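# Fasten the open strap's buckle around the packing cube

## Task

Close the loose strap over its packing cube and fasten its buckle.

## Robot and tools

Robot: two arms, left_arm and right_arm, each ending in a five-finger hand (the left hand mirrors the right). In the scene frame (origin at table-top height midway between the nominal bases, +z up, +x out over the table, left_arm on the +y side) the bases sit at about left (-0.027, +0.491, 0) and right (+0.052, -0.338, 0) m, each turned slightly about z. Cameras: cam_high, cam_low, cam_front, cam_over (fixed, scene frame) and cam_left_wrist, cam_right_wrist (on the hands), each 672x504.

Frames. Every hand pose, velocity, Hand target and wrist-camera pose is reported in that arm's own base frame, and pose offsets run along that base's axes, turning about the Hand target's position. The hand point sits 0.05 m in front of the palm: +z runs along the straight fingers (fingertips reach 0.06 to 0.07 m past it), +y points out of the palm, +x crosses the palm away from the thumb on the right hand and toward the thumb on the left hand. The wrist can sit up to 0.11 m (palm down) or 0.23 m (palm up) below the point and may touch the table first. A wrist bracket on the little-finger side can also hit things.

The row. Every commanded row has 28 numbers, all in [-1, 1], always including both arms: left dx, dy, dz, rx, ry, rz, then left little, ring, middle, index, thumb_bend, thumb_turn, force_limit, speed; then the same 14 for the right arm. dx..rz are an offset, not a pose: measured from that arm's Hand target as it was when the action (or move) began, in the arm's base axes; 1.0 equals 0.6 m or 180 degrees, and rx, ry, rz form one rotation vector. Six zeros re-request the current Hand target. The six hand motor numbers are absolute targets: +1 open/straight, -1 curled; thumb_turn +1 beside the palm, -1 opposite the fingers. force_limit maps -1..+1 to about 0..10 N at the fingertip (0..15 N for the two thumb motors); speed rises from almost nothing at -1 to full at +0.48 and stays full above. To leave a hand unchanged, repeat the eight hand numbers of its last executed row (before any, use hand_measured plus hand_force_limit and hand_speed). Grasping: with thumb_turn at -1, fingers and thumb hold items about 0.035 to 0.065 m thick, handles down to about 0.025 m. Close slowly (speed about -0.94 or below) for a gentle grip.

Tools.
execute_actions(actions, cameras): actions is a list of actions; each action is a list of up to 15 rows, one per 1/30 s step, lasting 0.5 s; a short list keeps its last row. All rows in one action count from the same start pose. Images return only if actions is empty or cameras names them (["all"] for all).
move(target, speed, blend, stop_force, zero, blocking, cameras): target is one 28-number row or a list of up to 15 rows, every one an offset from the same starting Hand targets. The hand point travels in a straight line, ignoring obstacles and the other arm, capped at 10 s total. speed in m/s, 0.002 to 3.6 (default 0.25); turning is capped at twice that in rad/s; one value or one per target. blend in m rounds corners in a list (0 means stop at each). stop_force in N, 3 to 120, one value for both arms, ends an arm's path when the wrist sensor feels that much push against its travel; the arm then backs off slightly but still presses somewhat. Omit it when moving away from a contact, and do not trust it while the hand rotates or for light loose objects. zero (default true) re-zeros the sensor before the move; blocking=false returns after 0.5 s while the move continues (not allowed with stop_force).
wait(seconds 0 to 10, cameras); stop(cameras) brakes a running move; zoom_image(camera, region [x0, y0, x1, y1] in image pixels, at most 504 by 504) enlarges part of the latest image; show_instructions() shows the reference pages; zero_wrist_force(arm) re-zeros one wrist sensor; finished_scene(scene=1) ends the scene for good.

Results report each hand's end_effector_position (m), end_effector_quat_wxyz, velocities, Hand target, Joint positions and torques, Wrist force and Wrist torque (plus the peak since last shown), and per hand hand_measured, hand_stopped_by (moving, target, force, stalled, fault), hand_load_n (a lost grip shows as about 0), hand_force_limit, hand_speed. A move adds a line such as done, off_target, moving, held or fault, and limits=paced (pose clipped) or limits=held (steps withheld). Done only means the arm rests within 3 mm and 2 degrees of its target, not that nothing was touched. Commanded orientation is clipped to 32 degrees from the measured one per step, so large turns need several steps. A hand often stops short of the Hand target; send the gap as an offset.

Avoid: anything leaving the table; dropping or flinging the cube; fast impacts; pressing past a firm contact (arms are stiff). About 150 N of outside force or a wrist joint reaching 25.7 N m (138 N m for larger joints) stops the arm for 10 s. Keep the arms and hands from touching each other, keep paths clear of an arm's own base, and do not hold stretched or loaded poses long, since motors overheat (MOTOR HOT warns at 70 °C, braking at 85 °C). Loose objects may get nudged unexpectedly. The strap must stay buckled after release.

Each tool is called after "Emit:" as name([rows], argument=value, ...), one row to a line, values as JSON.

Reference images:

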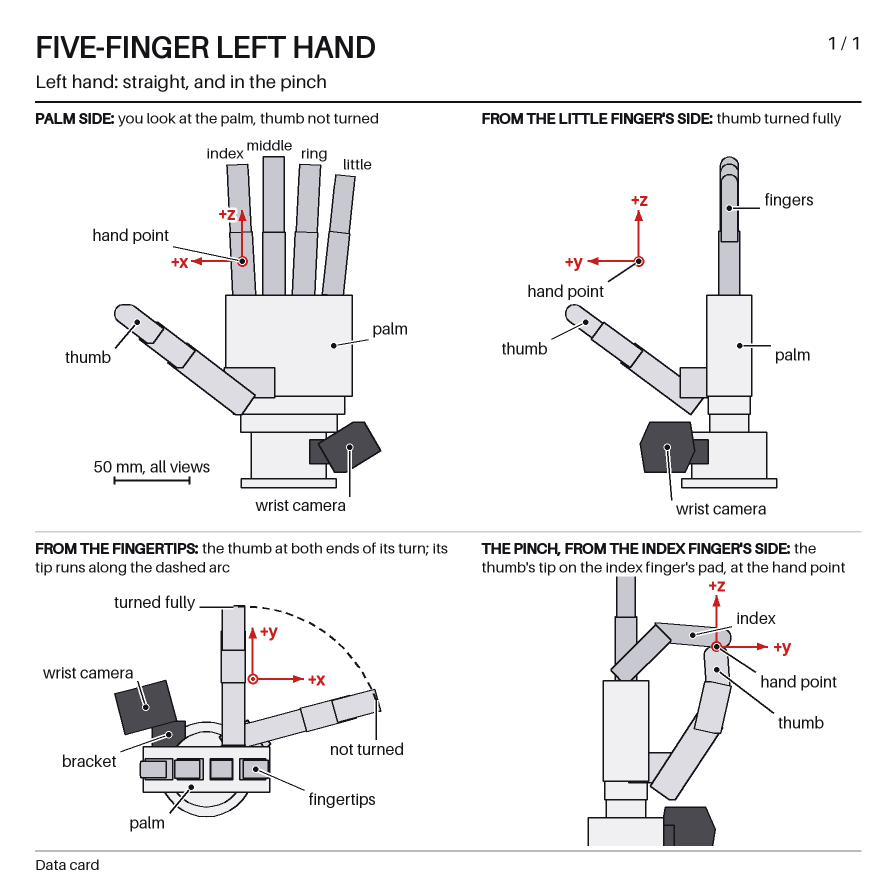

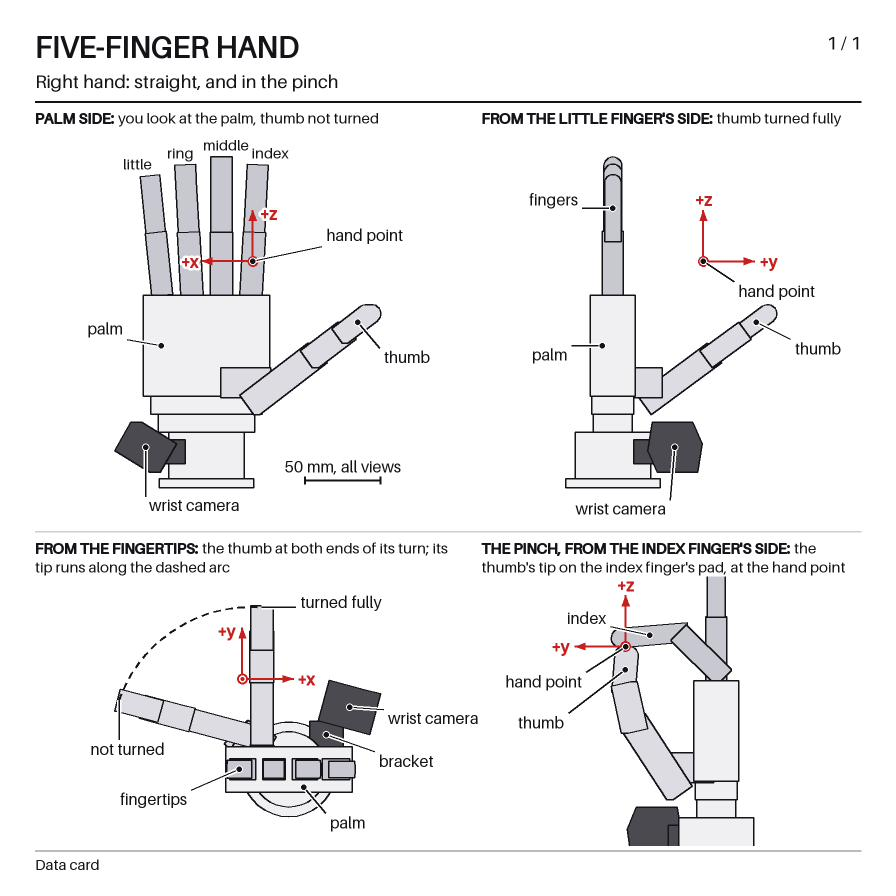

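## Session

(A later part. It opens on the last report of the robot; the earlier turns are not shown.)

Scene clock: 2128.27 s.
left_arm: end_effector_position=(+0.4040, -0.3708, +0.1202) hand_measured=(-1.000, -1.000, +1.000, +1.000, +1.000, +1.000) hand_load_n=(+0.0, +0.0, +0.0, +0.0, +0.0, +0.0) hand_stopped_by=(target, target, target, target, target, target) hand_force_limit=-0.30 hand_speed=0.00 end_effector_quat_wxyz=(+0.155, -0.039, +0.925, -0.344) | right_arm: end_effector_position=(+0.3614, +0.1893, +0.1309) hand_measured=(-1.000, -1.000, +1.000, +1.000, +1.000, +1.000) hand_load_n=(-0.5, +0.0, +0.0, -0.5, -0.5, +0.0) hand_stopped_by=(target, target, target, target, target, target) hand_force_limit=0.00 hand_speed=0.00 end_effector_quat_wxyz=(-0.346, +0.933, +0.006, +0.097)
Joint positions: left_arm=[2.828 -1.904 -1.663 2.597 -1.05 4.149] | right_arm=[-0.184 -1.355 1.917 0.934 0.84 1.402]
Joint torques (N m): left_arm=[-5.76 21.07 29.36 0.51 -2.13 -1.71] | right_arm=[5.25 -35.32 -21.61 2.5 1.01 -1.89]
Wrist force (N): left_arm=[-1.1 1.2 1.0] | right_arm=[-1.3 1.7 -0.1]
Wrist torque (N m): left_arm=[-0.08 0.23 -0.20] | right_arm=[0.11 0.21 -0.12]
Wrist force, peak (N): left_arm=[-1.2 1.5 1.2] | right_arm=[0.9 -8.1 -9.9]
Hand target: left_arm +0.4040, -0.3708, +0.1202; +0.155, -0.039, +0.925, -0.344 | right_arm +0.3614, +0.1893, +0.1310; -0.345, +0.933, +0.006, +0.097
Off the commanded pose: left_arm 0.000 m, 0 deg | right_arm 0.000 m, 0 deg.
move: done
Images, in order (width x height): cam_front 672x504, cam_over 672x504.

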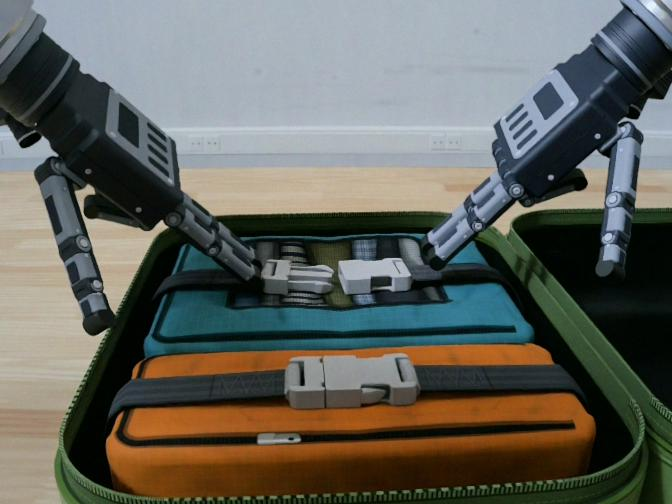

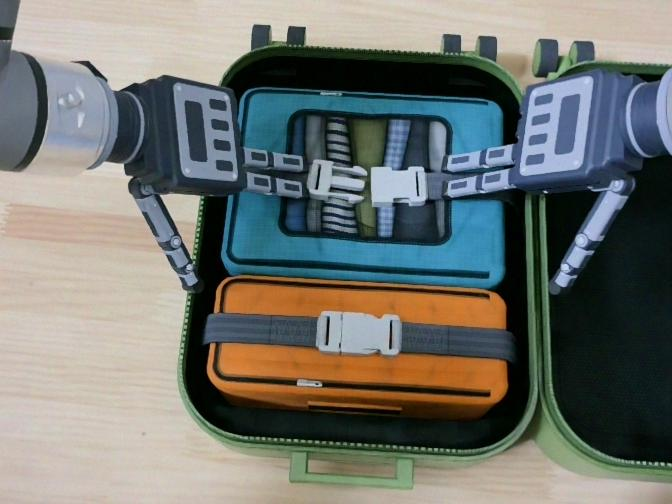

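Emit:
move(target=[0,0,0,0,0,0,-1,-1,1,1,1,1,-0.3,0.0,0,0,-0.0125,0,0,0,-1,-1,1,1,1,1,0.0,0.0], speed=0.05)

Emit:
move(target=[0.0,0,0,0,0,0,-1,-1,1,1,1,1,-0.3,0.0,-0.0014,0.04,0,0,0,0,-1,-1,1,1,1,1,0.0,0.0], speed=0.015, stop_force=3, cameras=["cam_over","cam_front"])

Emit:
zoom_image(camera="cam_over", region=[290, 130, 450, 230])

Emit:
zoom_image(camera="cam_front", region=[250, 240, 430, 320])

Scene clock: 2171.57 s.
left_arm: end_effector_position=(+0.4040, -0.3708, +0.1202) hand_measured=(-1.000, -1.000, +1.000, +1.000, +1.000, +1.000) hand_load_n=(+0.0, +0.0, +0.0, +0.0, +0.0, +0.0) hand_stopped_by=(target, target, target, target, target, target) hand_force_limit=-0.30 hand_speed=0.00 end_effector_quat_wxyz=(+0.155, -0.039, +0.925, -0.344) | right_arm: end_effector_position=(+0.3614, +0.1893, +0.1233) hand_measured=(-1.000, -1.000, +1.000, +1.000, +1.000, +1.000) hand_load_n=(+0.0, +0.0, +0.0, +0.0, +0.0, -0.5) hand_stopped_by=(target, target, target, target, target, target) hand_force_limit=0.00 hand_speed=0.00 end_effector_quat_wxyz=(-0.345, +0.933, +0.006, +0.097)
Joint positions: left_arm=[2.828 -1.904 -1.663 2.597 -1.05 4.149] | right_arm=[-0.184 -1.345 1.927 0.913 0.84 1.401]
Joint torques (N m): left_arm=[-6.28 21.55 30.87 0.44 -2.27 -1.81] | right_arm=[4.94 -33.18 -20.86 4.17 1.05 -1.52]
Wrist force (N): left_arm=[-1.1 1.3 1.0] | right_arm=[-1.2 1.7 -0.2]
Wrist torque (N m): left_arm=[-0.07 0.23 -0.21] | right_arm=[0.12 0.20 -0.11]
Wrist force, peak (N): left_arm=[-1.0 1.5 1.1] | right_arm=[-1.4 1.8 -0.1]
Hand target: left_arm +0.4040, -0.3708, +0.1202; +0.155, -0.039, +0.925, -0.344 | right_arm +0.3614, +0.1893, +0.1235; -0.345, +0.933, +0.006, +0.097
Off the commanded pose: left_arm 0.000 m, 0 deg | right_arm 0.000 m, 0 deg.
move: done

Scene clock: 2174.10 s.
left_arm: end_effector_position=(+0.4040, -0.3708, +0.1202) hand_measured=(-1.000, -1.000, +1.000, +1.000, +1.000, +1.000) hand_load_n=(+0.0, +0.0, +0.0, +0.0, +0.0, -0.5) hand_stopped_by=(target, target, target, target, target, target) hand_force_limit=-0.30 hand_speed=0.00 end_effector_quat_wxyz=(+0.155, -0.039, +0.925, -0.344) | right_arm: end_effector_position=(+0.3606, +0.2117, +0.1234) hand_measured=(-1.000, -1.000, +1.000, +1.000, +1.000, +1.000) hand_load_n=(+0.0, +0.0, -1.0, -1.0, +0.0, +0.0) hand_stopped_by=(target, target, target, target, target, target) hand_force_limit=0.00 hand_speed=0.00 end_effector_quat_wxyz=(-0.345, +0.933, +0.006, +0.097)
Joint positions: left_arm=[2.828 -1.904 -1.663 2.597 -1.05 4.149] | right_arm=[-0.117 -1.344 1.907 0.872 0.847 1.492]
Joint torques (N m): left_arm=[-5.39 21.95 30 0.35 -1.06 -1.81] | right_arm=[4.23 -33.25 -6.85 3.13 -3.48 1.79]
Wrist force (N): left_arm=[-1.1 1.3 1.0] | right_arm=[-0.5 3.0 -2.1]
Wrist torque (N m): left_arm=[-0.09 0.23 -0.20] | right_arm=[0.16 0.23 0.03]
Wrist force, peak (N): left_arm=[-1.1 1.4 1.2] | right_arm=[-0.4 4.1 -2.9]
Hand target: left_arm +0.4040, -0.3708, +0.1202; +0.155, -0.039, +0.925, -0.344 | right_arm +0.3606, +0.2117, +0.1235; -0.345, +0.933, +0.006, +0.097 (not the last commanded pose)
Off the commanded pose: left_arm 0.000 m, 0 deg | right_arm 0.002 m, 0 deg.
move: contact (right_arm)
Images, in order (width x height): cam_front 672x504, cam_over 672x504.

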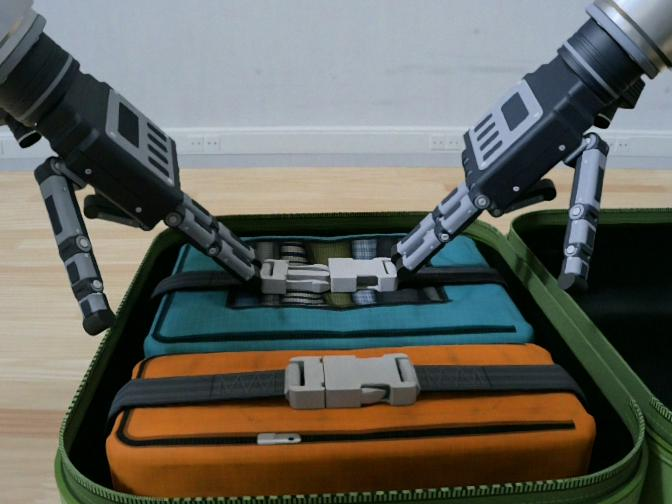

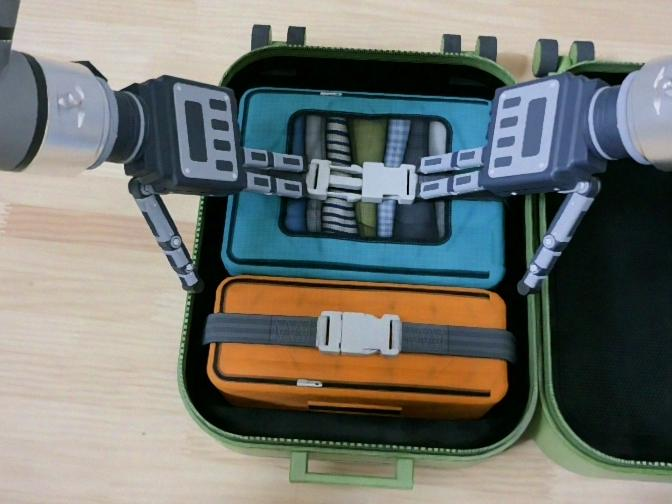

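Scaled by 3.150.

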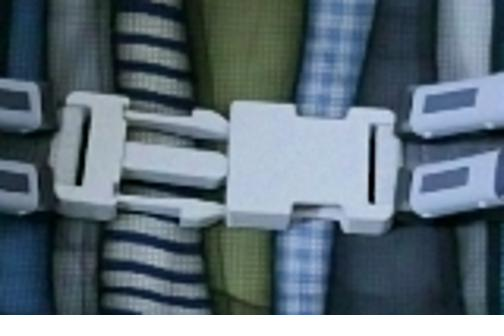

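Scaled by 2.800.

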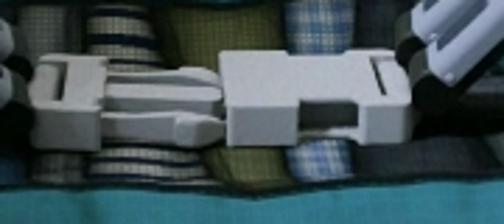

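Emit:
zoom_image(camera="cam_over", region=[330, 155, 400, 210])

Emit:
zoom_image(camera="cam_front", region=[280, 250, 370, 300])

Scaled by 7.200.

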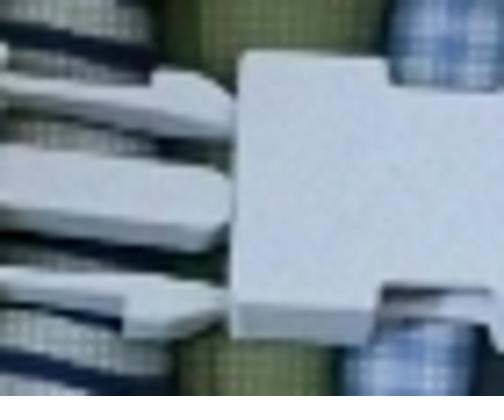

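Scaled by 5.600.

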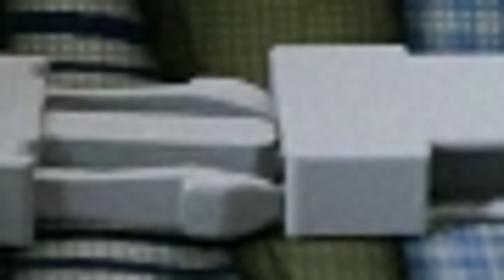

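Emit:
move(target=[0.0,-0.02,-0.001,0,0,0,-1,-1,1,1,1,1,-0.3,0.0,0.0,0,0,0,0,0,-1,-1,1,1,1,1,0.0,0.0], speed=0.01, stop_force=4, cameras=["cam_over","cam_front"])

Emit:
zoom_image(camera="cam_over", region=[290, 140, 430, 220])

Emit:
zoom_image(camera="cam_over", region=[330, 155, 400, 210])

Emit:
zoom_image(camera="cam_front", region=[255, 245, 395, 305])

Scene clock: 2195.33 s.
left_arm: end_effector_position=(+0.4040, -0.3775, +0.1199) hand_measured=(-1.000, -1.000, +1.000, +1.000, +1.000, +1.000) hand_load_n=(+0.0, +0.0, -1.0, -1.5, +0.0, +0.0) hand_stopped_by=(target, target, target, target, target, target) hand_force_limit=-0.30 hand_speed=0.00 end_effector_quat_wxyz=(+0.155, -0.039, +0.925, -0.344) | right_arm: end_effector_position=(+0.3606, +0.2117, +0.1235) hand_measured=(-1.000, -1.000, +1.000, +1.000, +1.000, +1.000) hand_load_n=(+0.0, +0.0, +0.0, +0.0, +0.0, -0.5) hand_stopped_by=(target, target, target, target, target, target) hand_force_limit=0.00 hand_speed=0.00 end_effector_quat_wxyz=(-0.345, +0.933, +0.006, +0.097)
Joint positions: left_arm=[2.813 -1.911 -1.651 2.601 -1.058 4.134] | right_arm=[-0.117 -1.344 1.907 0.872 0.847 1.492]
Joint torques (N m): left_arm=[5.87 46.37 7.59 -2.58 3.95 1.81] | right_arm=[4.17 -33.44 -7.57 1.13 -1.4 1.83]
Wrist force (N): left_arm=[-1.6 3.4 -1.1] | right_arm=[-0.3 1.2 -3.8]
Wrist torque (N m): left_arm=[-0.05 0.13 -0.23] | right_arm=[0.33 0.24 0.02]
Wrist force, peak (N): left_arm=[-2.0 4.2 -2.4] | right_arm=[-0.2 2.6 -5.3]
Hand target: left_arm +0.4040, -0.3775, +0.1199; +0.155, -0.039, +0.925, -0.344 (not the last commanded pose) | right_arm +0.3606, +0.2117, +0.1235; -0.345, +0.933, +0.006, +0.097
Off the commanded pose: left_arm 0.005 m, 0 deg | right_arm 0.000 m, 0 deg.
move: contact (left_arm)
Images, in order (width x height): cam_front 672x504, cam_over 672x504.

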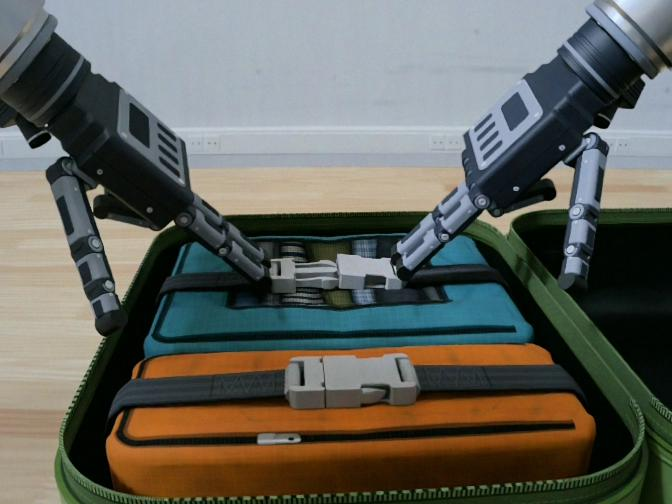

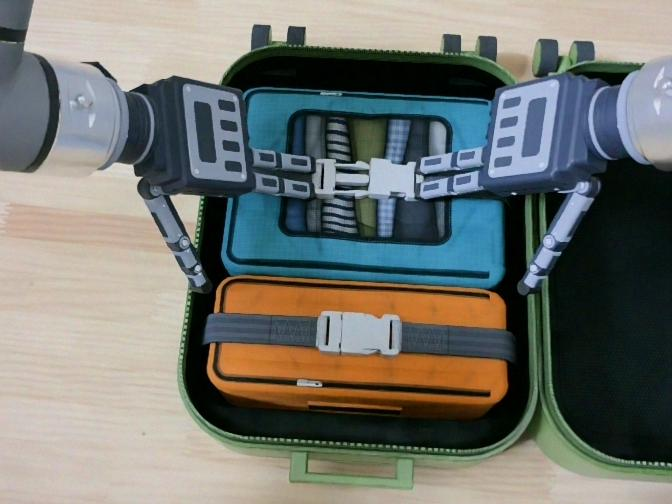

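Scaled by 3.600.

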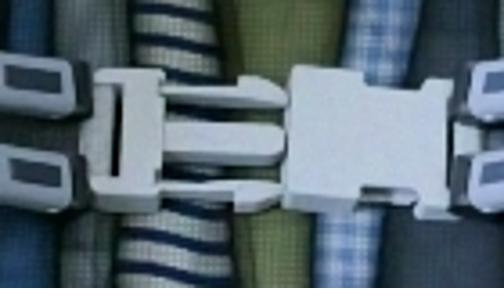

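Scaled by 7.200.

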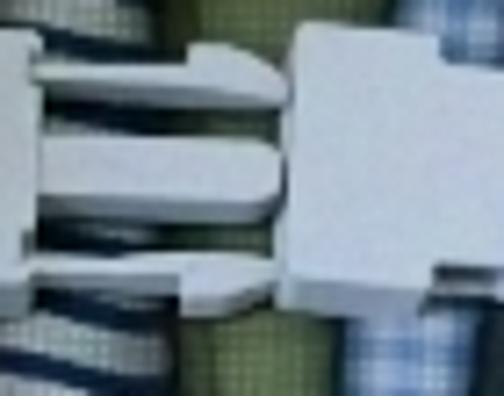

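Scaled by 3.600.

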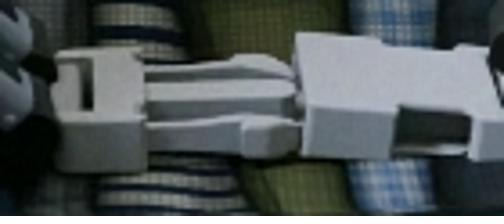

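Emit:
move([
  [0,0,0,0,0,0,-1,-1,1,1,1,1,-0.3,0.0,0,0,0.003,0,0,0,-1,-1,1,1,1,1,0.0,0.0],
  [0,0,0,0,0,0,-1,-1,1,1,1,1,-0.3,0.0,0.0005,-0.025,0.003,0,0,0,-1,-1,1,1,1,1,0.0,0.0],
  [0,0,0,0,0,0,-1,-1,1,1,1,1,-0.3,0.0,0.0005,-0.025,-0.005,0,0,0,-1,-1,1,1,1,1,0.0,0.0],
], speed=0.04)

Emit:
move(target=[0.0,0,0,0,0,0,-1,-1,1,1,1,1,-0.3,0.0,-0.0005,0.03,0,0,0,0,-1,-1,1,1,1,1,0.0,0.0], speed=0.01, stop_force=4, cameras=["cam_over","cam_front"])

Emit:
zoom_image(camera="cam_over", region=[290, 140, 430, 220])

Emit:
zoom_image(camera="cam_front", region=[255, 245, 425, 305])

Scene clock: 2212.83 s.
left_arm: end_effector_position=(+0.4040, -0.3775, +0.1199) hand_measured=(-1.000, -1.000, +1.000, +1.000, +1.000, +1.000) hand_load_n=(+0.0, +0.0, -0.5, -0.5, +0.0, +0.0) hand_stopped_by=(target, target, target, target, target, target) hand_force_limit=-0.30 hand_speed=0.00 end_effector_quat_wxyz=(+0.155, -0.039, +0.925, -0.344) | right_arm: end_effector_position=(+0.3609, +0.1968, +0.1204) hand_measured=(-1.000, -1.000, +1.000, +1.000, +1.000, +1.000) hand_load_n=(+0.0, +0.0, +0.0, +0.0, +0.0, +0.0) hand_stopped_by=(target, target, target, target, target, target) hand_force_limit=0.00 hand_speed=0.00 end_effector_quat_wxyz=(-0.346, +0.933, +0.006, +0.097) end_effector_velocity=(+0.000, +0.000, +0.002) end_effector_angular_velocity=(+0.001, +0.001, +0.000)
Joint positions: left_arm=[2.813 -1.911 -1.651 2.601 -1.058 4.134] | right_arm=[-0.162 -1.341 1.925 0.892 0.841 1.431]
Joint velocities: left_arm=[within noise] | right_arm=[0 -0.002 -0.002 0.005 -0.001 0]
Joint torques (N m): left_arm=[6.73 45.86 7.85 -2.51 2.63 1.93] | right_arm=[1.89 -36.27 -24.36 4.22 0.76 1.64]
Wrist force (N): left_arm=[-1.2 2.1 0.6] | right_arm=[-1.0 1.5 -0.3]
Wrist torque (N m): left_arm=[-0.07 0.19 -0.19] | right_arm=[0.10 0.18 -0.11]
Wrist force, peak (N): left_arm=[-1.6 4.1 -0.8] | right_arm=[-0.4 1.0 -4.2]
Hand target: left_arm +0.4040, -0.3775, +0.1199; +0.155, -0.039, +0.925, -0.344 | right_arm +0.3609, +0.1967, +0.1205; -0.345, +0.933, +0.006, +0.097
Off the commanded pose: left_arm 0.000 m, 0 deg | right_arm 0.000 m, 0 deg.
move: done

Scene clock: 2214.63 s.
left_arm: end_effector_position=(+0.4040, -0.3775, +0.1199) hand_measured=(-1.000, -1.000, +1.000, +1.000, +1.000, +1.000) hand_load_n=(+0.0, +0.0, +0.0, -2.5, +0.0, +0.0) hand_stopped_by=(target, target, target, target, target, target) hand_force_limit=-0.30 hand_speed=0.00 end_effector_quat_wxyz=(+0.155, -0.039, +0.925, -0.344) | right_arm: end_effector_position=(+0.3608, +0.2051, +0.1205) hand_measured=(-1.000, -1.000, +1.000, +1.000, +1.000, +1.000) hand_load_n=(+0.0, +0.0, -2.5, -1.0, +0.0, -0.5) hand_stopped_by=(target, target, target, target, target, target) hand_force_limit=0.00 hand_speed=0.00 end_effector_quat_wxyz=(-0.345, +0.933, +0.006, +0.097)
Joint positions: left_arm=[2.813 -1.911 -1.651 2.601 -1.058 4.134] | right_arm=[-0.137 -1.341 1.917 0.876 0.844 1.465]
Joint torques (N m): left_arm=[5.1 46.34 7.63 -0.84 0.9 1.68] | right_arm=[-0.08 -30.15 -6.71 4.38 -3.72 1.17]
Wrist force (N): left_arm=[-1.3 3.9 -1.5] | right_arm=[-0.3 3.9 -2.6]
Wrist torque (N m): left_arm=[0.00 0.19 -0.20] | right_arm=[0.20 0.29 0.05]
Wrist force, peak (N): left_arm=[-1.3 4.5 -2.1] | right_arm=[0.0 4.9 -3.8]
Hand target: left_arm +0.4040, -0.3775, +0.1199; +0.155, -0.039, +0.925, -0.344 | right_arm +0.3608, +0.2051, +0.1205; -0.345, +0.933, +0.006, +0.097 (not the last commanded pose)
Off the commanded pose: left_arm 0.000 m, 0 deg | right_arm 0.010 m, 0 deg.
move: contact (right_arm)
Images, in order (width x height): cam_front 672x504, cam_over 672x504.

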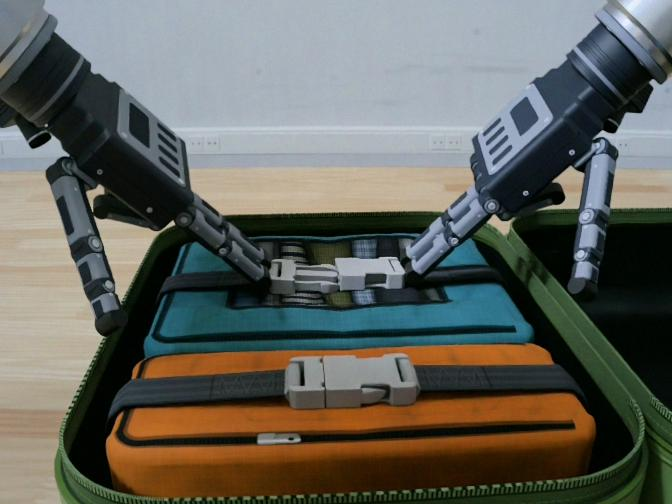

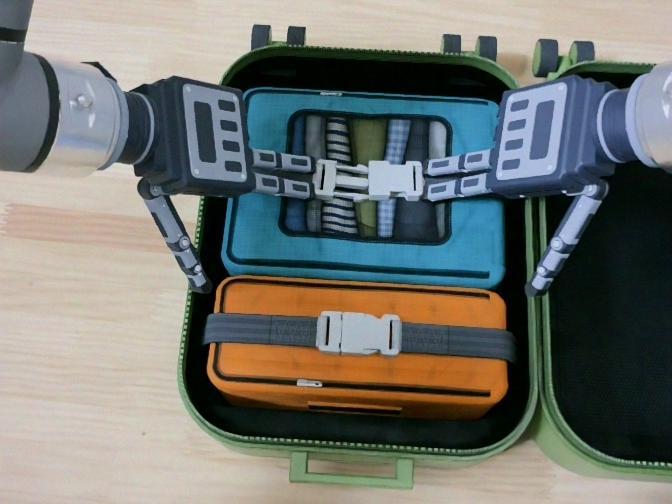

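Scaled by 3.600.

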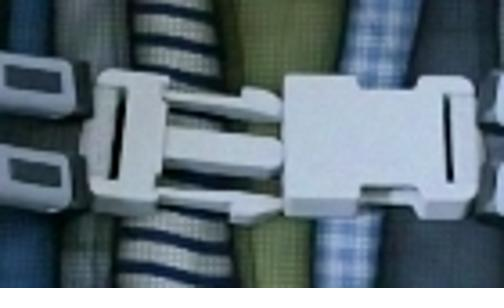

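Scaled by 2.965.

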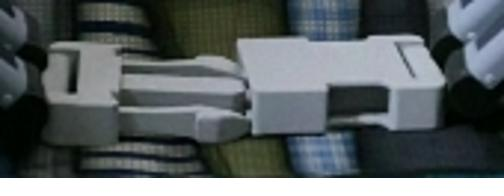

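Emit:
move(target=[0.0,-0.004,0.0005,0,0,0,-1,-1,1,1,1,1,-0.3,0.0,-0.0001,0.006,-0.0017,0,0,0,-1,-1,1,1,1,1,0.0,0.0], speed=0.01, stop_force=10, cameras=["cam_over","cam_front"])

Emit:
zoom_image(camera="cam_over", region=[290, 140, 430, 220])

Emit:
zoom_image(camera="cam_front", region=[255, 245, 425, 305])

Scene clock: 2228.03 s.
left_arm: end_effector_position=(+0.4040, -0.3790, +0.1201) hand_measured=(-1.000, -1.000, +1.000, +1.000, +1.000, +1.000) hand_load_n=(+0.5, +0.0, -2.0, -8.0, +0.0, +0.0) hand_stopped_by=(target, target, target, target, target, target) hand_force_limit=-0.30 hand_speed=0.00 end_effector_quat_wxyz=(+0.155, -0.039, +0.925, -0.344) | right_arm: end_effector_position=(+0.3607, +0.2067, +0.1201) hand_measured=(-1.000, -1.000, +1.000, +1.000, +1.000, +1.000) hand_load_n=(+0.0, +0.0, -7.0, -6.5, +0.0, +0.0) hand_stopped_by=(target, target, target, target, target, target) hand_force_limit=0.00 hand_speed=0.00 end_effector_quat_wxyz=(-0.346, +0.933, +0.006, +0.098)
Joint positions: left_arm=[2.809 -1.913 -1.648 2.601 -1.06 4.131] | right_arm=[-0.132 -1.34 1.917 0.872 0.845 1.471]
Joint torques (N m): left_arm=[2.73 44.89 9.47 -0.22 5.39 1.51] | right_arm=[-1.04 -35.88 -4.9 4.62 -5.45 -1.17]
Wrist force (N): left_arm=[-2.7 9.3 -9.3] | right_arm=[1.8 9.8 -11.9]
Wrist torque (N m): left_arm=[0.18 0.09 -0.28] | right_arm=[0.51 0.53 0.23]
Wrist force, peak (N): left_arm=[-2.8 10.6 -10.1] | right_arm=[2.0 11.2 -12.5]
Hand target: left_arm +0.4040, -0.3790, +0.1201; +0.155, -0.039, +0.925, -0.344 (not the last commanded pose) | right_arm +0.3607, +0.2067, +0.1201; -0.346, +0.933, +0.006, +0.098 (not the last commanded pose)
Off the commanded pose: left_arm 0.001 m, 0 deg | right_arm 0.002 m, 0 deg.
move: contact (left_arm, right_arm)
Images, in order (width x height): cam_front 672x504, cam_over 672x504.

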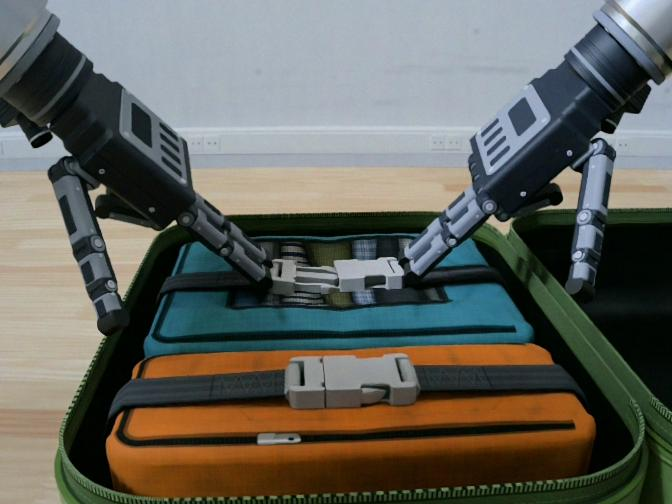

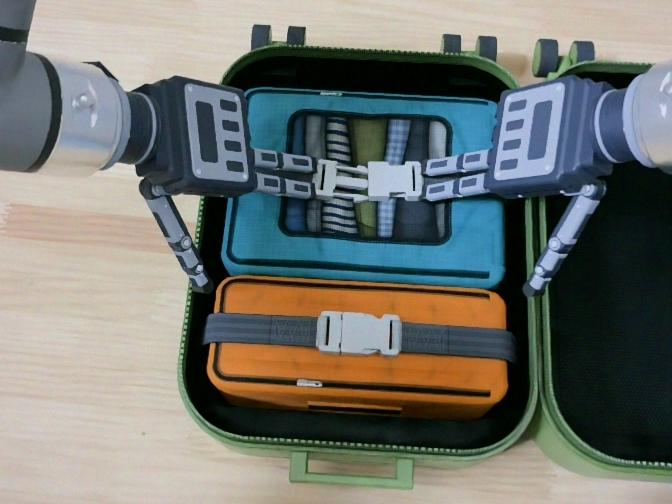

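Scaled by 3.600.

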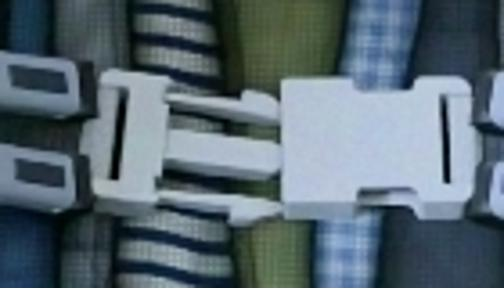

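Scaled by 2.965.

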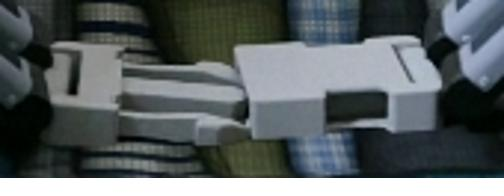

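Emit:
zoom_image(camera="cam_front", region=[265, 250, 345, 300])

Emit:
zoom_image(camera="cam_front", region=[325, 250, 410, 300])

Emit:
zoom_image(camera="cam_over", region=[330, 155, 400, 210])

Scaled by 6.300.

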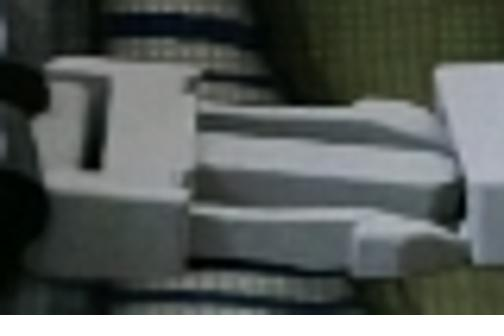

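Scaled by 5.929.

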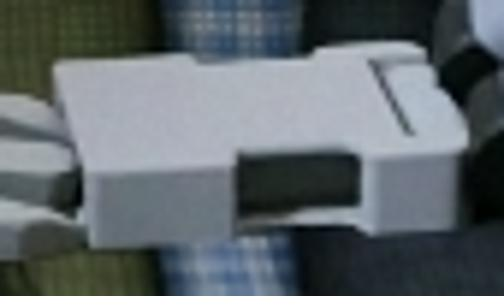

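Scaled by 7.200.

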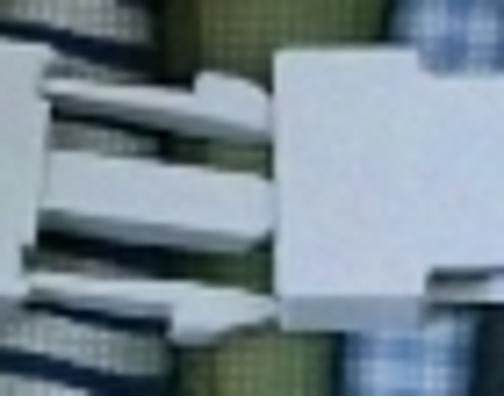

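Emit:
move([
  [0,0,0,0,0,0,-1,-1,1,1,1,1,-0.3,0.0,0.0,-0.012,0.01,0,0,0,-1,-1,1,1,1,1,0.0,0.0],
  [0,0,0,0,0,0,-1,-1,1,1,1,1,-0.3,0.0,0.0,-0.005,0.05,0,0,0,-1,-1,1,1,1,1,0.0,0.0],
  [0,0,0,0,0,0,-1,-1,1,1,1,1,-0.3,0.0,-0.0046,0.0511,0.05,0,0,0,-1,-1,1,1,1,1,0.0,0.0],
  [0,0,0,0,0,0,-1,-1,1,1,1,1,-0.3,0.0,-0.0046,0.0511,0.015,0,0,0,-1,-1,1,1,1,1,0.0,0.0],
], speed=[0.05,0.1,0.1,0.06], blend=[0,0.01,0.005,0], cameras=["cam_over","cam_front"])

Emit:
zoom_image(camera="cam_over", region=[290, 140, 430, 220])

Emit:
zoom_image(camera="cam_front", region=[255, 245, 425, 305])

Scene clock: 2283.30 s.
left_arm: end_effector_position=(+0.4040, -0.3790, +0.1201) hand_measured=(-1.000, -1.000, +1.000, +1.000, +1.000, +1.000) hand_load_n=(+0.0, +0.0, +0.0, -1.0, +0.0, +0.0) hand_stopped_by=(target, target, target, target, target, target) hand_force_limit=-0.30 hand_speed=0.00 end_effector_quat_wxyz=(+0.155, -0.039, +0.925, -0.344) | right_arm: end_effector_position=(+0.3579, +0.2373, +0.1290) hand_measured=(-1.000, -1.000, +1.000, +1.000, +1.000, +1.000) hand_load_n=(+0.0, +0.0, +0.0, +0.0, +0.0, -0.5) hand_stopped_by=(target, target, target, target, target, target) hand_force_limit=0.00 hand_speed=0.00 end_effector_quat_wxyz=(-0.346, +0.933, +0.006, +0.097)
Joint positions: left_arm=[2.809 -1.913 -1.648 2.601 -1.06 4.131] | right_arm=[-0.04 -1.35 1.879 0.84 0.859 1.592]
Joint torques (N m): left_arm=[2.28 44.55 10.07 -1.17 -1.55 1.58] | right_arm=[6.12 -37.04 -23.87 4 -3.02 2.34]
Wrist force (N): left_arm=[-1.4 2.5 0.3] | right_arm=[-0.9 1.9 -0.4]
Wrist torque (N m): left_arm=[-0.07 0.17 -0.18] | right_arm=[0.15 0.16 -0.02]
Wrist force, peak (N): left_arm=[-2.8 9.6 -9.6] | right_arm=[2.0 9.8 -12.1]
Hand target: left_arm +0.4040, -0.3790, +0.1201; +0.155, -0.039, +0.925, -0.344 | right_arm +0.3580, +0.2373, +0.1291; -0.346, +0.933, +0.006, +0.098
Off the commanded pose: left_arm 0.000 m, 0 deg | right_arm 0.000 m, 0 deg.
move: done
Images, in order (width x height): cam_front 672x504, cam_over 672x504.

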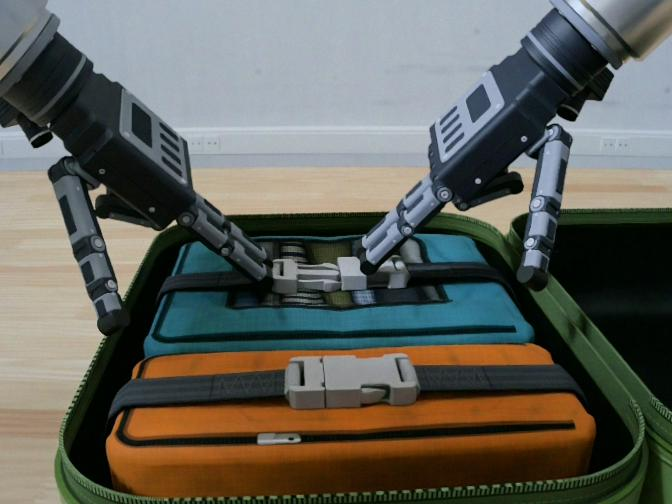

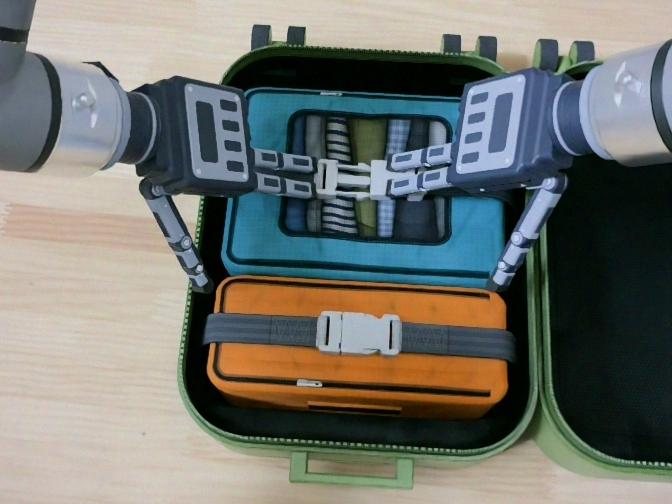

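Scaled by 3.600.

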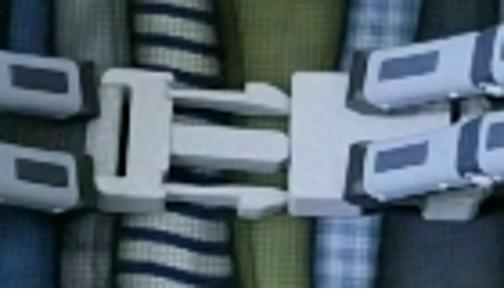

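Scaled by 2.965.

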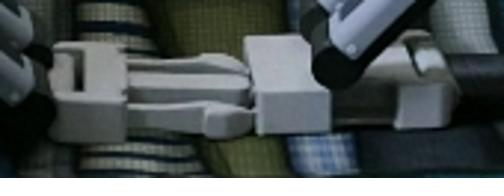

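Emit:
move(target=[0,0,0,0,0,0,-1,-1,1,1,1,1,-0.3,0.0,0.0,0,-0.009,0,0,0,-1,-1,1,1,1,1,0.0,0.0], speed=0.015, stop_force=8, cameras=["cam_over","cam_front"])

Emit:
zoom_image(camera="cam_over", region=[330, 155, 400, 210])

Emit:
zoom_image(camera="cam_front", region=[265, 250, 365, 300])

Scene clock: 2296.67 s.
left_arm: end_effector_position=(+0.4040, -0.3790, +0.1201) hand_measured=(-1.000, -1.000, +1.000, +1.000, +1.000, +1.000) hand_load_n=(+0.0, +0.0, -0.5, -1.0, +0.0, +0.0) hand_stopped_by=(target, target, target, target, target, target) hand_force_limit=-0.30 hand_speed=0.00 end_effector_quat_wxyz=(+0.155, -0.039, +0.925, -0.344) | right_arm: end_effector_position=(+0.3580, +0.2374, +0.1247) hand_measured=(-1.000, -1.000, +1.000, +1.000, +1.000, +1.000) hand_load_n=(+0.0, +0.0, +1.0, +0.5, +0.0, +0.0) hand_stopped_by=(target, target, target, target, target, target) hand_force_limit=0.00 hand_speed=0.00 end_effector_quat_wxyz=(-0.346, +0.933, +0.006, +0.098)
Joint positions: left_arm=[2.809 -1.913 -1.648 2.601 -1.06 4.131] | right_arm=[-0.04 -1.345 1.885 0.829 0.859 1.592]
Joint torques (N m): left_arm=[1.56 44.85 9.66 -1.15 -1.76 1.17] | right_arm=[4.8 -35.1 -22.13 2.12 -0.19 1.75]
Wrist force (N): left_arm=[-1.3 2.5 0.5] | right_arm=[0.4 -4.1 -5.6]
Wrist torque (N m): left_arm=[-0.05 0.16 -0.18] | right_arm=[0.60 0.35 -0.04]
Wrist force, peak (N): left_arm=[-1.5 2.7 0.4] | right_arm=[0.8 -5.2 -6.9]
Hand target: left_arm +0.4040, -0.3790, +0.1201; +0.155, -0.039, +0.925, -0.344 | right_arm +0.3580, +0.2374, +0.1247; -0.346, +0.933, +0.006, +0.098 (not the last commanded pose)
Off the commanded pose: left_arm 0.000 m, 0 deg | right_arm 0.001 m, 0 deg.
move: contact (right_arm)
Images, in order (width x height): cam_front 672x504, cam_over 672x504.

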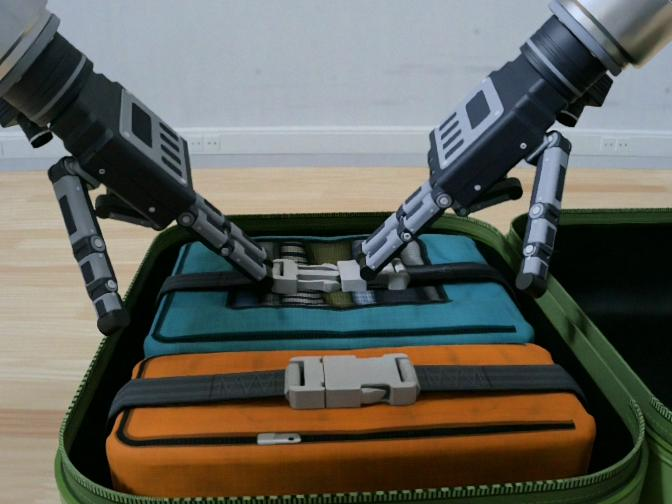

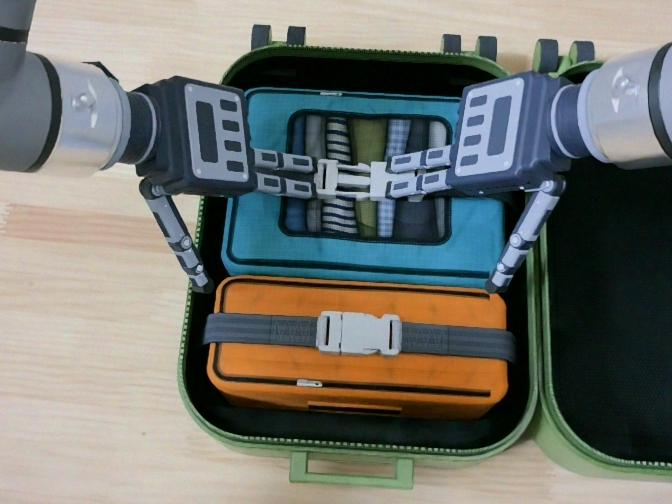

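Scaled by 7.200.

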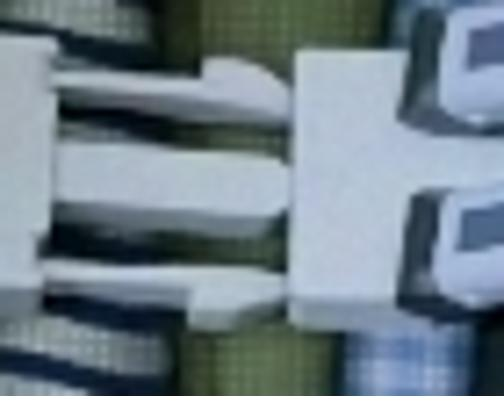

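Scaled by 5.040.

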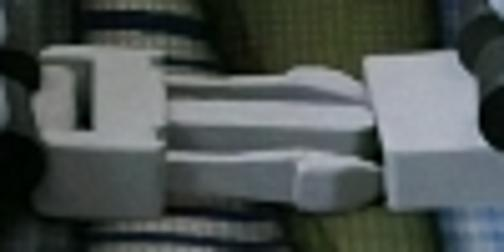

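Emit:
move(target=[0,0,0,0,0,0,-1,-1,1,1,1,1,-0.3,0.0,-0.0037,0.0006,-0.001,0,0,-0.0083,-1,-1,1,1,1,1,0.0,0.0], speed=0.01)

Emit:
move(target=[0.0,-0.01,0,0,0,0,-1,-1,1,1,1,1,-0.3,0.0,0.0,0,0,0,0,0,-1,-1,1,1,1,1,0.0,0.0], speed=0.005, stop_force=7, cameras=["cam_over","cam_front"])

Emit:
zoom_image(camera="cam_over", region=[330, 155, 400, 210])

Emit:
zoom_image(camera="cam_front", region=[265, 250, 365, 300])

Scene clock: 2325.27 s.
left_arm: end_effector_position=(+0.4040, -0.3790, +0.1201) hand_measured=(-1.000, -1.000, +1.000, +1.000, +1.000, +1.000) hand_load_n=(+0.0, +0.0, -0.5, -0.5, +0.0, +0.0) hand_stopped_by=(target, target, target, target, target, target) hand_force_limit=-0.30 hand_speed=0.00 end_effector_quat_wxyz=(+0.155, -0.039, +0.925, -0.344) | right_arm: end_effector_position=(+0.3557, +0.2377, +0.1241) hand_measured=(-1.000, -1.000, +1.000, +1.000, +1.000, +1.000) hand_load_n=(+0.0, +0.0, +1.5, +0.0, +0.0, +0.0) hand_stopped_by=(target, target, target, target, target, target) hand_force_limit=0.00 hand_speed=0.00 end_effector_quat_wxyz=(-0.344, +0.933, -0.006, +0.102)
Joint positions: left_arm=[2.809 -1.913 -1.648 2.601 -1.06 4.131] | right_arm=[-0.038 -1.359 1.898 0.806 0.865 1.628]
Joint torques (N m): left_arm=[1.94 44.5 9.43 -1.26 -1.69 1.07] | right_arm=[4.78 -25.24 -10.47 1.46 2.84 -0.47]
Wrist force (N): left_arm=[-1.5 1.9 0.3] | right_arm=[1.0 -5.8 -7.0]
Wrist torque (N m): left_arm=[-0.10 0.18 -0.18] | right_arm=[0.75 0.38 -0.10]
Wrist force, peak (N): left_arm=[-1.4 2.7 0.5] | right_arm=[1.2 -6.0 -7.3]
Hand target: left_arm +0.4040, -0.3790, +0.1201; +0.155, -0.039, +0.925, -0.344 | right_arm +0.3558, +0.2377, +0.1241; -0.344, +0.933, -0.006, +0.102
Off the commanded pose: left_arm 0.000 m, 0 deg | right_arm 0.000 m, 0 deg.
move: done

Scene clock: 2327.07 s.
left_arm: end_effector_position=(+0.4040, -0.3850, +0.1201) hand_measured=(-1.000, -1.000, +1.000, +1.000, +1.000, +1.000) hand_load_n=(+0.0, +0.0, -1.5, -3.5, +0.0, +0.0) hand_stopped_by=(target, target, target, target, target, target) hand_force_limit=-0.30 hand_speed=0.00 end_effector_quat_wxyz=(+0.155, -0.039, +0.925, -0.344) | right_arm: end_effector_position=(+0.3558, +0.2377, +0.1241) hand_measured=(-1.000, -1.000, +1.000, +1.000, +1.000, +1.000) hand_load_n=(+0.0, +0.0, +1.0, +0.0, +0.0, +0.0) hand_stopped_by=(target, target, target, target, target, target) hand_force_limit=0.00 hand_speed=0.00 end_effector_quat_wxyz=(-0.344, +0.933, -0.006, +0.102)
Joint positions: left_arm=[2.796 -1.92 -1.637 2.603 -1.068 4.118] | right_arm=[-0.038 -1.359 1.898 0.806 0.865 1.628]
Joint torques (N m): left_arm=[0.78 32.58 14.95 0.73 1.91 1.72] | right_arm=[-3.8 -11.25 -20.63 3.52 -1.14 -1.99]
Wrist force (N): left_arm=[-2.1 5.3 -3.7] | right_arm=[1.7 -4.3 -8.3]
Wrist torque (N m): left_arm=[0.00 0.10 -0.21] | right_arm=[0.72 0.46 -0.03]
Wrist force, peak (N): left_arm=[-2.0 5.9 -3.1] | right_arm=[1.1 -6.0 -7.5]
Hand target: left_arm +0.4040, -0.3850, +0.1201; +0.155, -0.039, +0.925, -0.344 | right_arm +0.3558, +0.2377, +0.1241; -0.344, +0.933, -0.006, +0.102
Off the commanded pose: left_arm 0.000 m, 0 deg | right_arm 0.000 m, 0 deg.
move: done
Images, in order (width x height): cam_front 672x504, cam_over 672x504.

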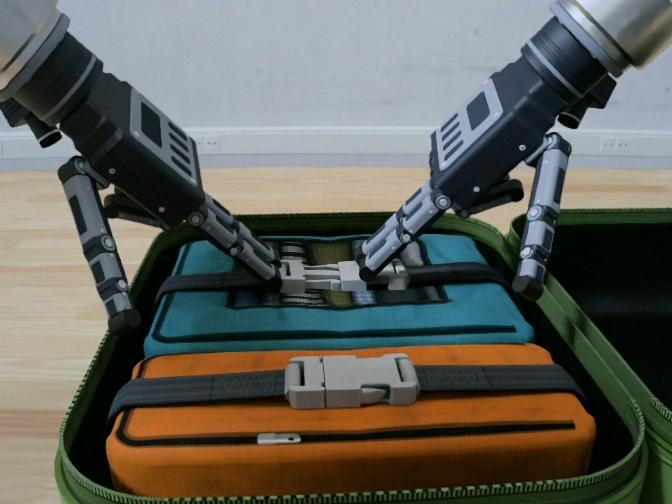

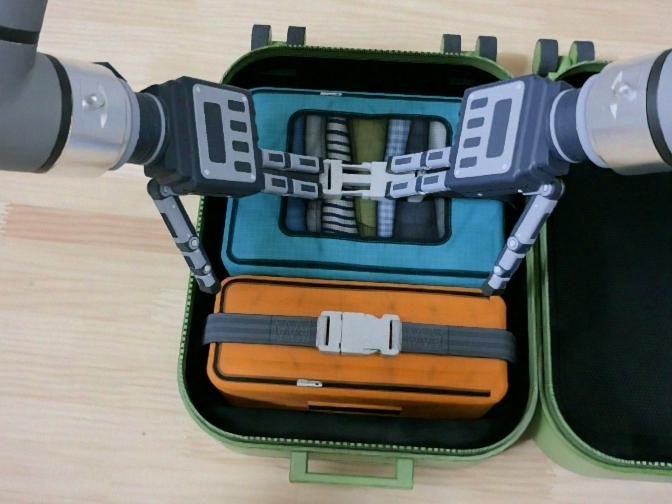

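Scaled by 7.200.

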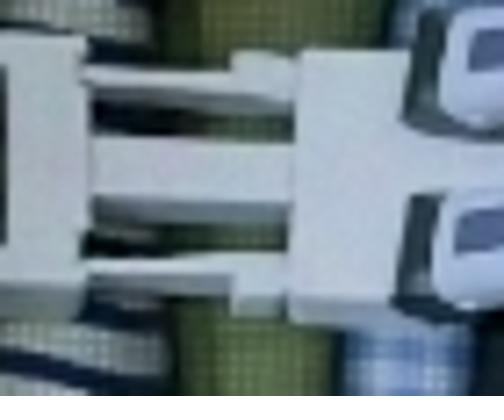

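Scaled by 5.040.

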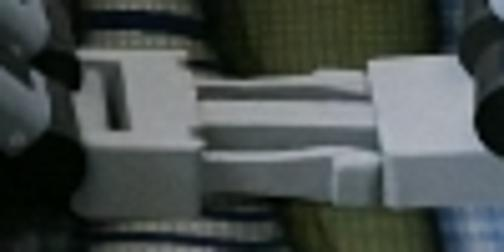

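Emit:
move(target=[0.0,-0.01,0,0,0,0,-1,-1,1,1,1,1,-0.3,0.0,0.0,0,-0.0012,0,0,0,-1,-1,1,1,1,1,0.0,0.0], speed=0.006, stop_force=12, cameras=["cam_over","cam_front"])

Emit:
zoom_image(camera="cam_over", region=[290, 140, 430, 220])

Emit:
zoom_image(camera="cam_front", region=[265, 250, 365, 300])

Scene clock: 2340.27 s.
left_arm: end_effector_position=(+0.4040, -0.3910, +0.1201) hand_measured=(-1.000, -1.000, +1.000, +1.000, +1.000, +1.000) hand_load_n=(+0.0, +0.0, +0.0, +0.0, +0.0, +0.0) hand_stopped_by=(target, target, target, target, target, target) hand_force_limit=-0.30 hand_speed=0.00 end_effector_quat_wxyz=(+0.155, -0.039, +0.925, -0.344) | right_arm: end_effector_position=(+0.3558, +0.2377, +0.1234) hand_measured=(-1.000, -1.000, +1.000, +1.000, +1.000, +1.000) hand_load_n=(+0.0, +0.0, +2.0, +0.5, +0.0, +0.0) hand_stopped_by=(target, target, target, target, target, target) hand_force_limit=0.00 hand_speed=0.00 end_effector_quat_wxyz=(-0.344, +0.933, -0.006, +0.102)
Joint positions: left_arm=[2.783 -1.927 -1.625 2.604 -1.076 4.106] | right_arm=[-0.038 -1.358 1.899 0.805 0.865 1.628]
Joint torques (N m): left_arm=[4.9 43.5 7.07 -0.91 2.9 1.83] | right_arm=[-3.71 -12.7 -8.18 1.24 3.63 -1.58]
Wrist force (N): left_arm=[-1.6 0.3 -4.4] | right_arm=[1.8 -8.0 -9.4]
Wrist torque (N m): left_arm=[0.30 0.15 -0.17] | right_arm=[0.97 0.51 -0.08]
Wrist force, peak (N): left_arm=[-1.9 6.1 -3.2] | right_arm=[2.1 -8.6 -9.8]
Hand target: left_arm +0.4040, -0.3910, +0.1201; +0.155, -0.039, +0.925, -0.344 | right_arm +0.3558, +0.2377, +0.1234; -0.344, +0.933, -0.006, +0.102
Off the commanded pose: left_arm 0.000 m, 0 deg | right_arm 0.000 m, 0 deg.
move: done
Images, in order (width x height): cam_front 672x504, cam_over 672x504.

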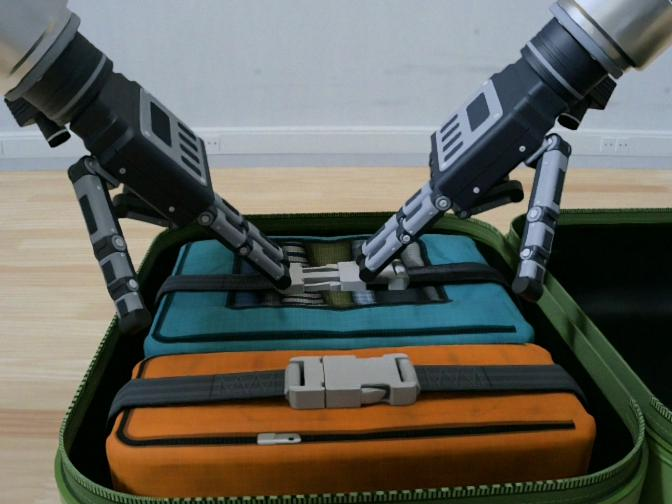

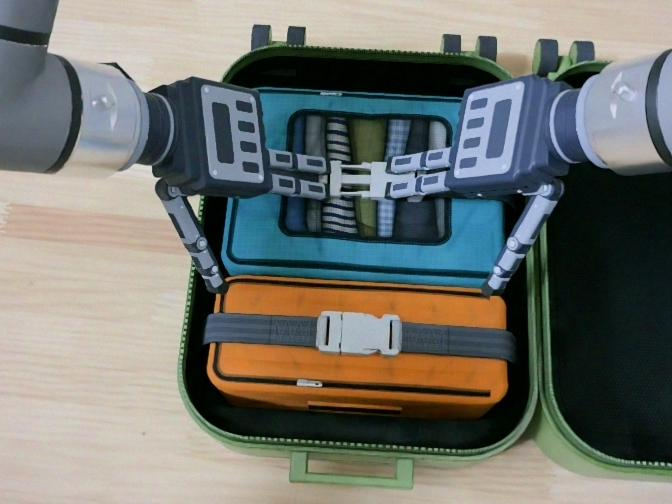

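Scaled by 3.600.

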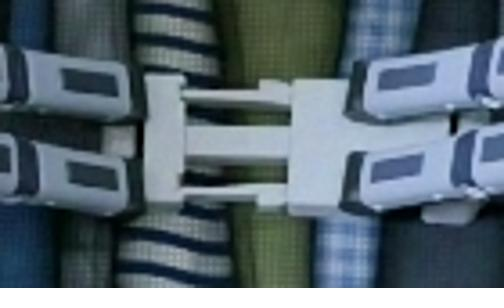

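Scaled by 5.040.

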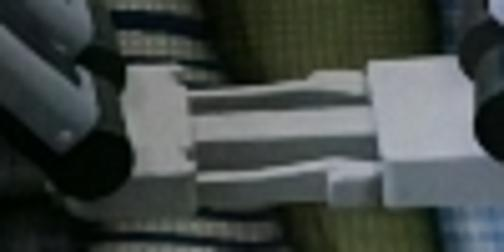

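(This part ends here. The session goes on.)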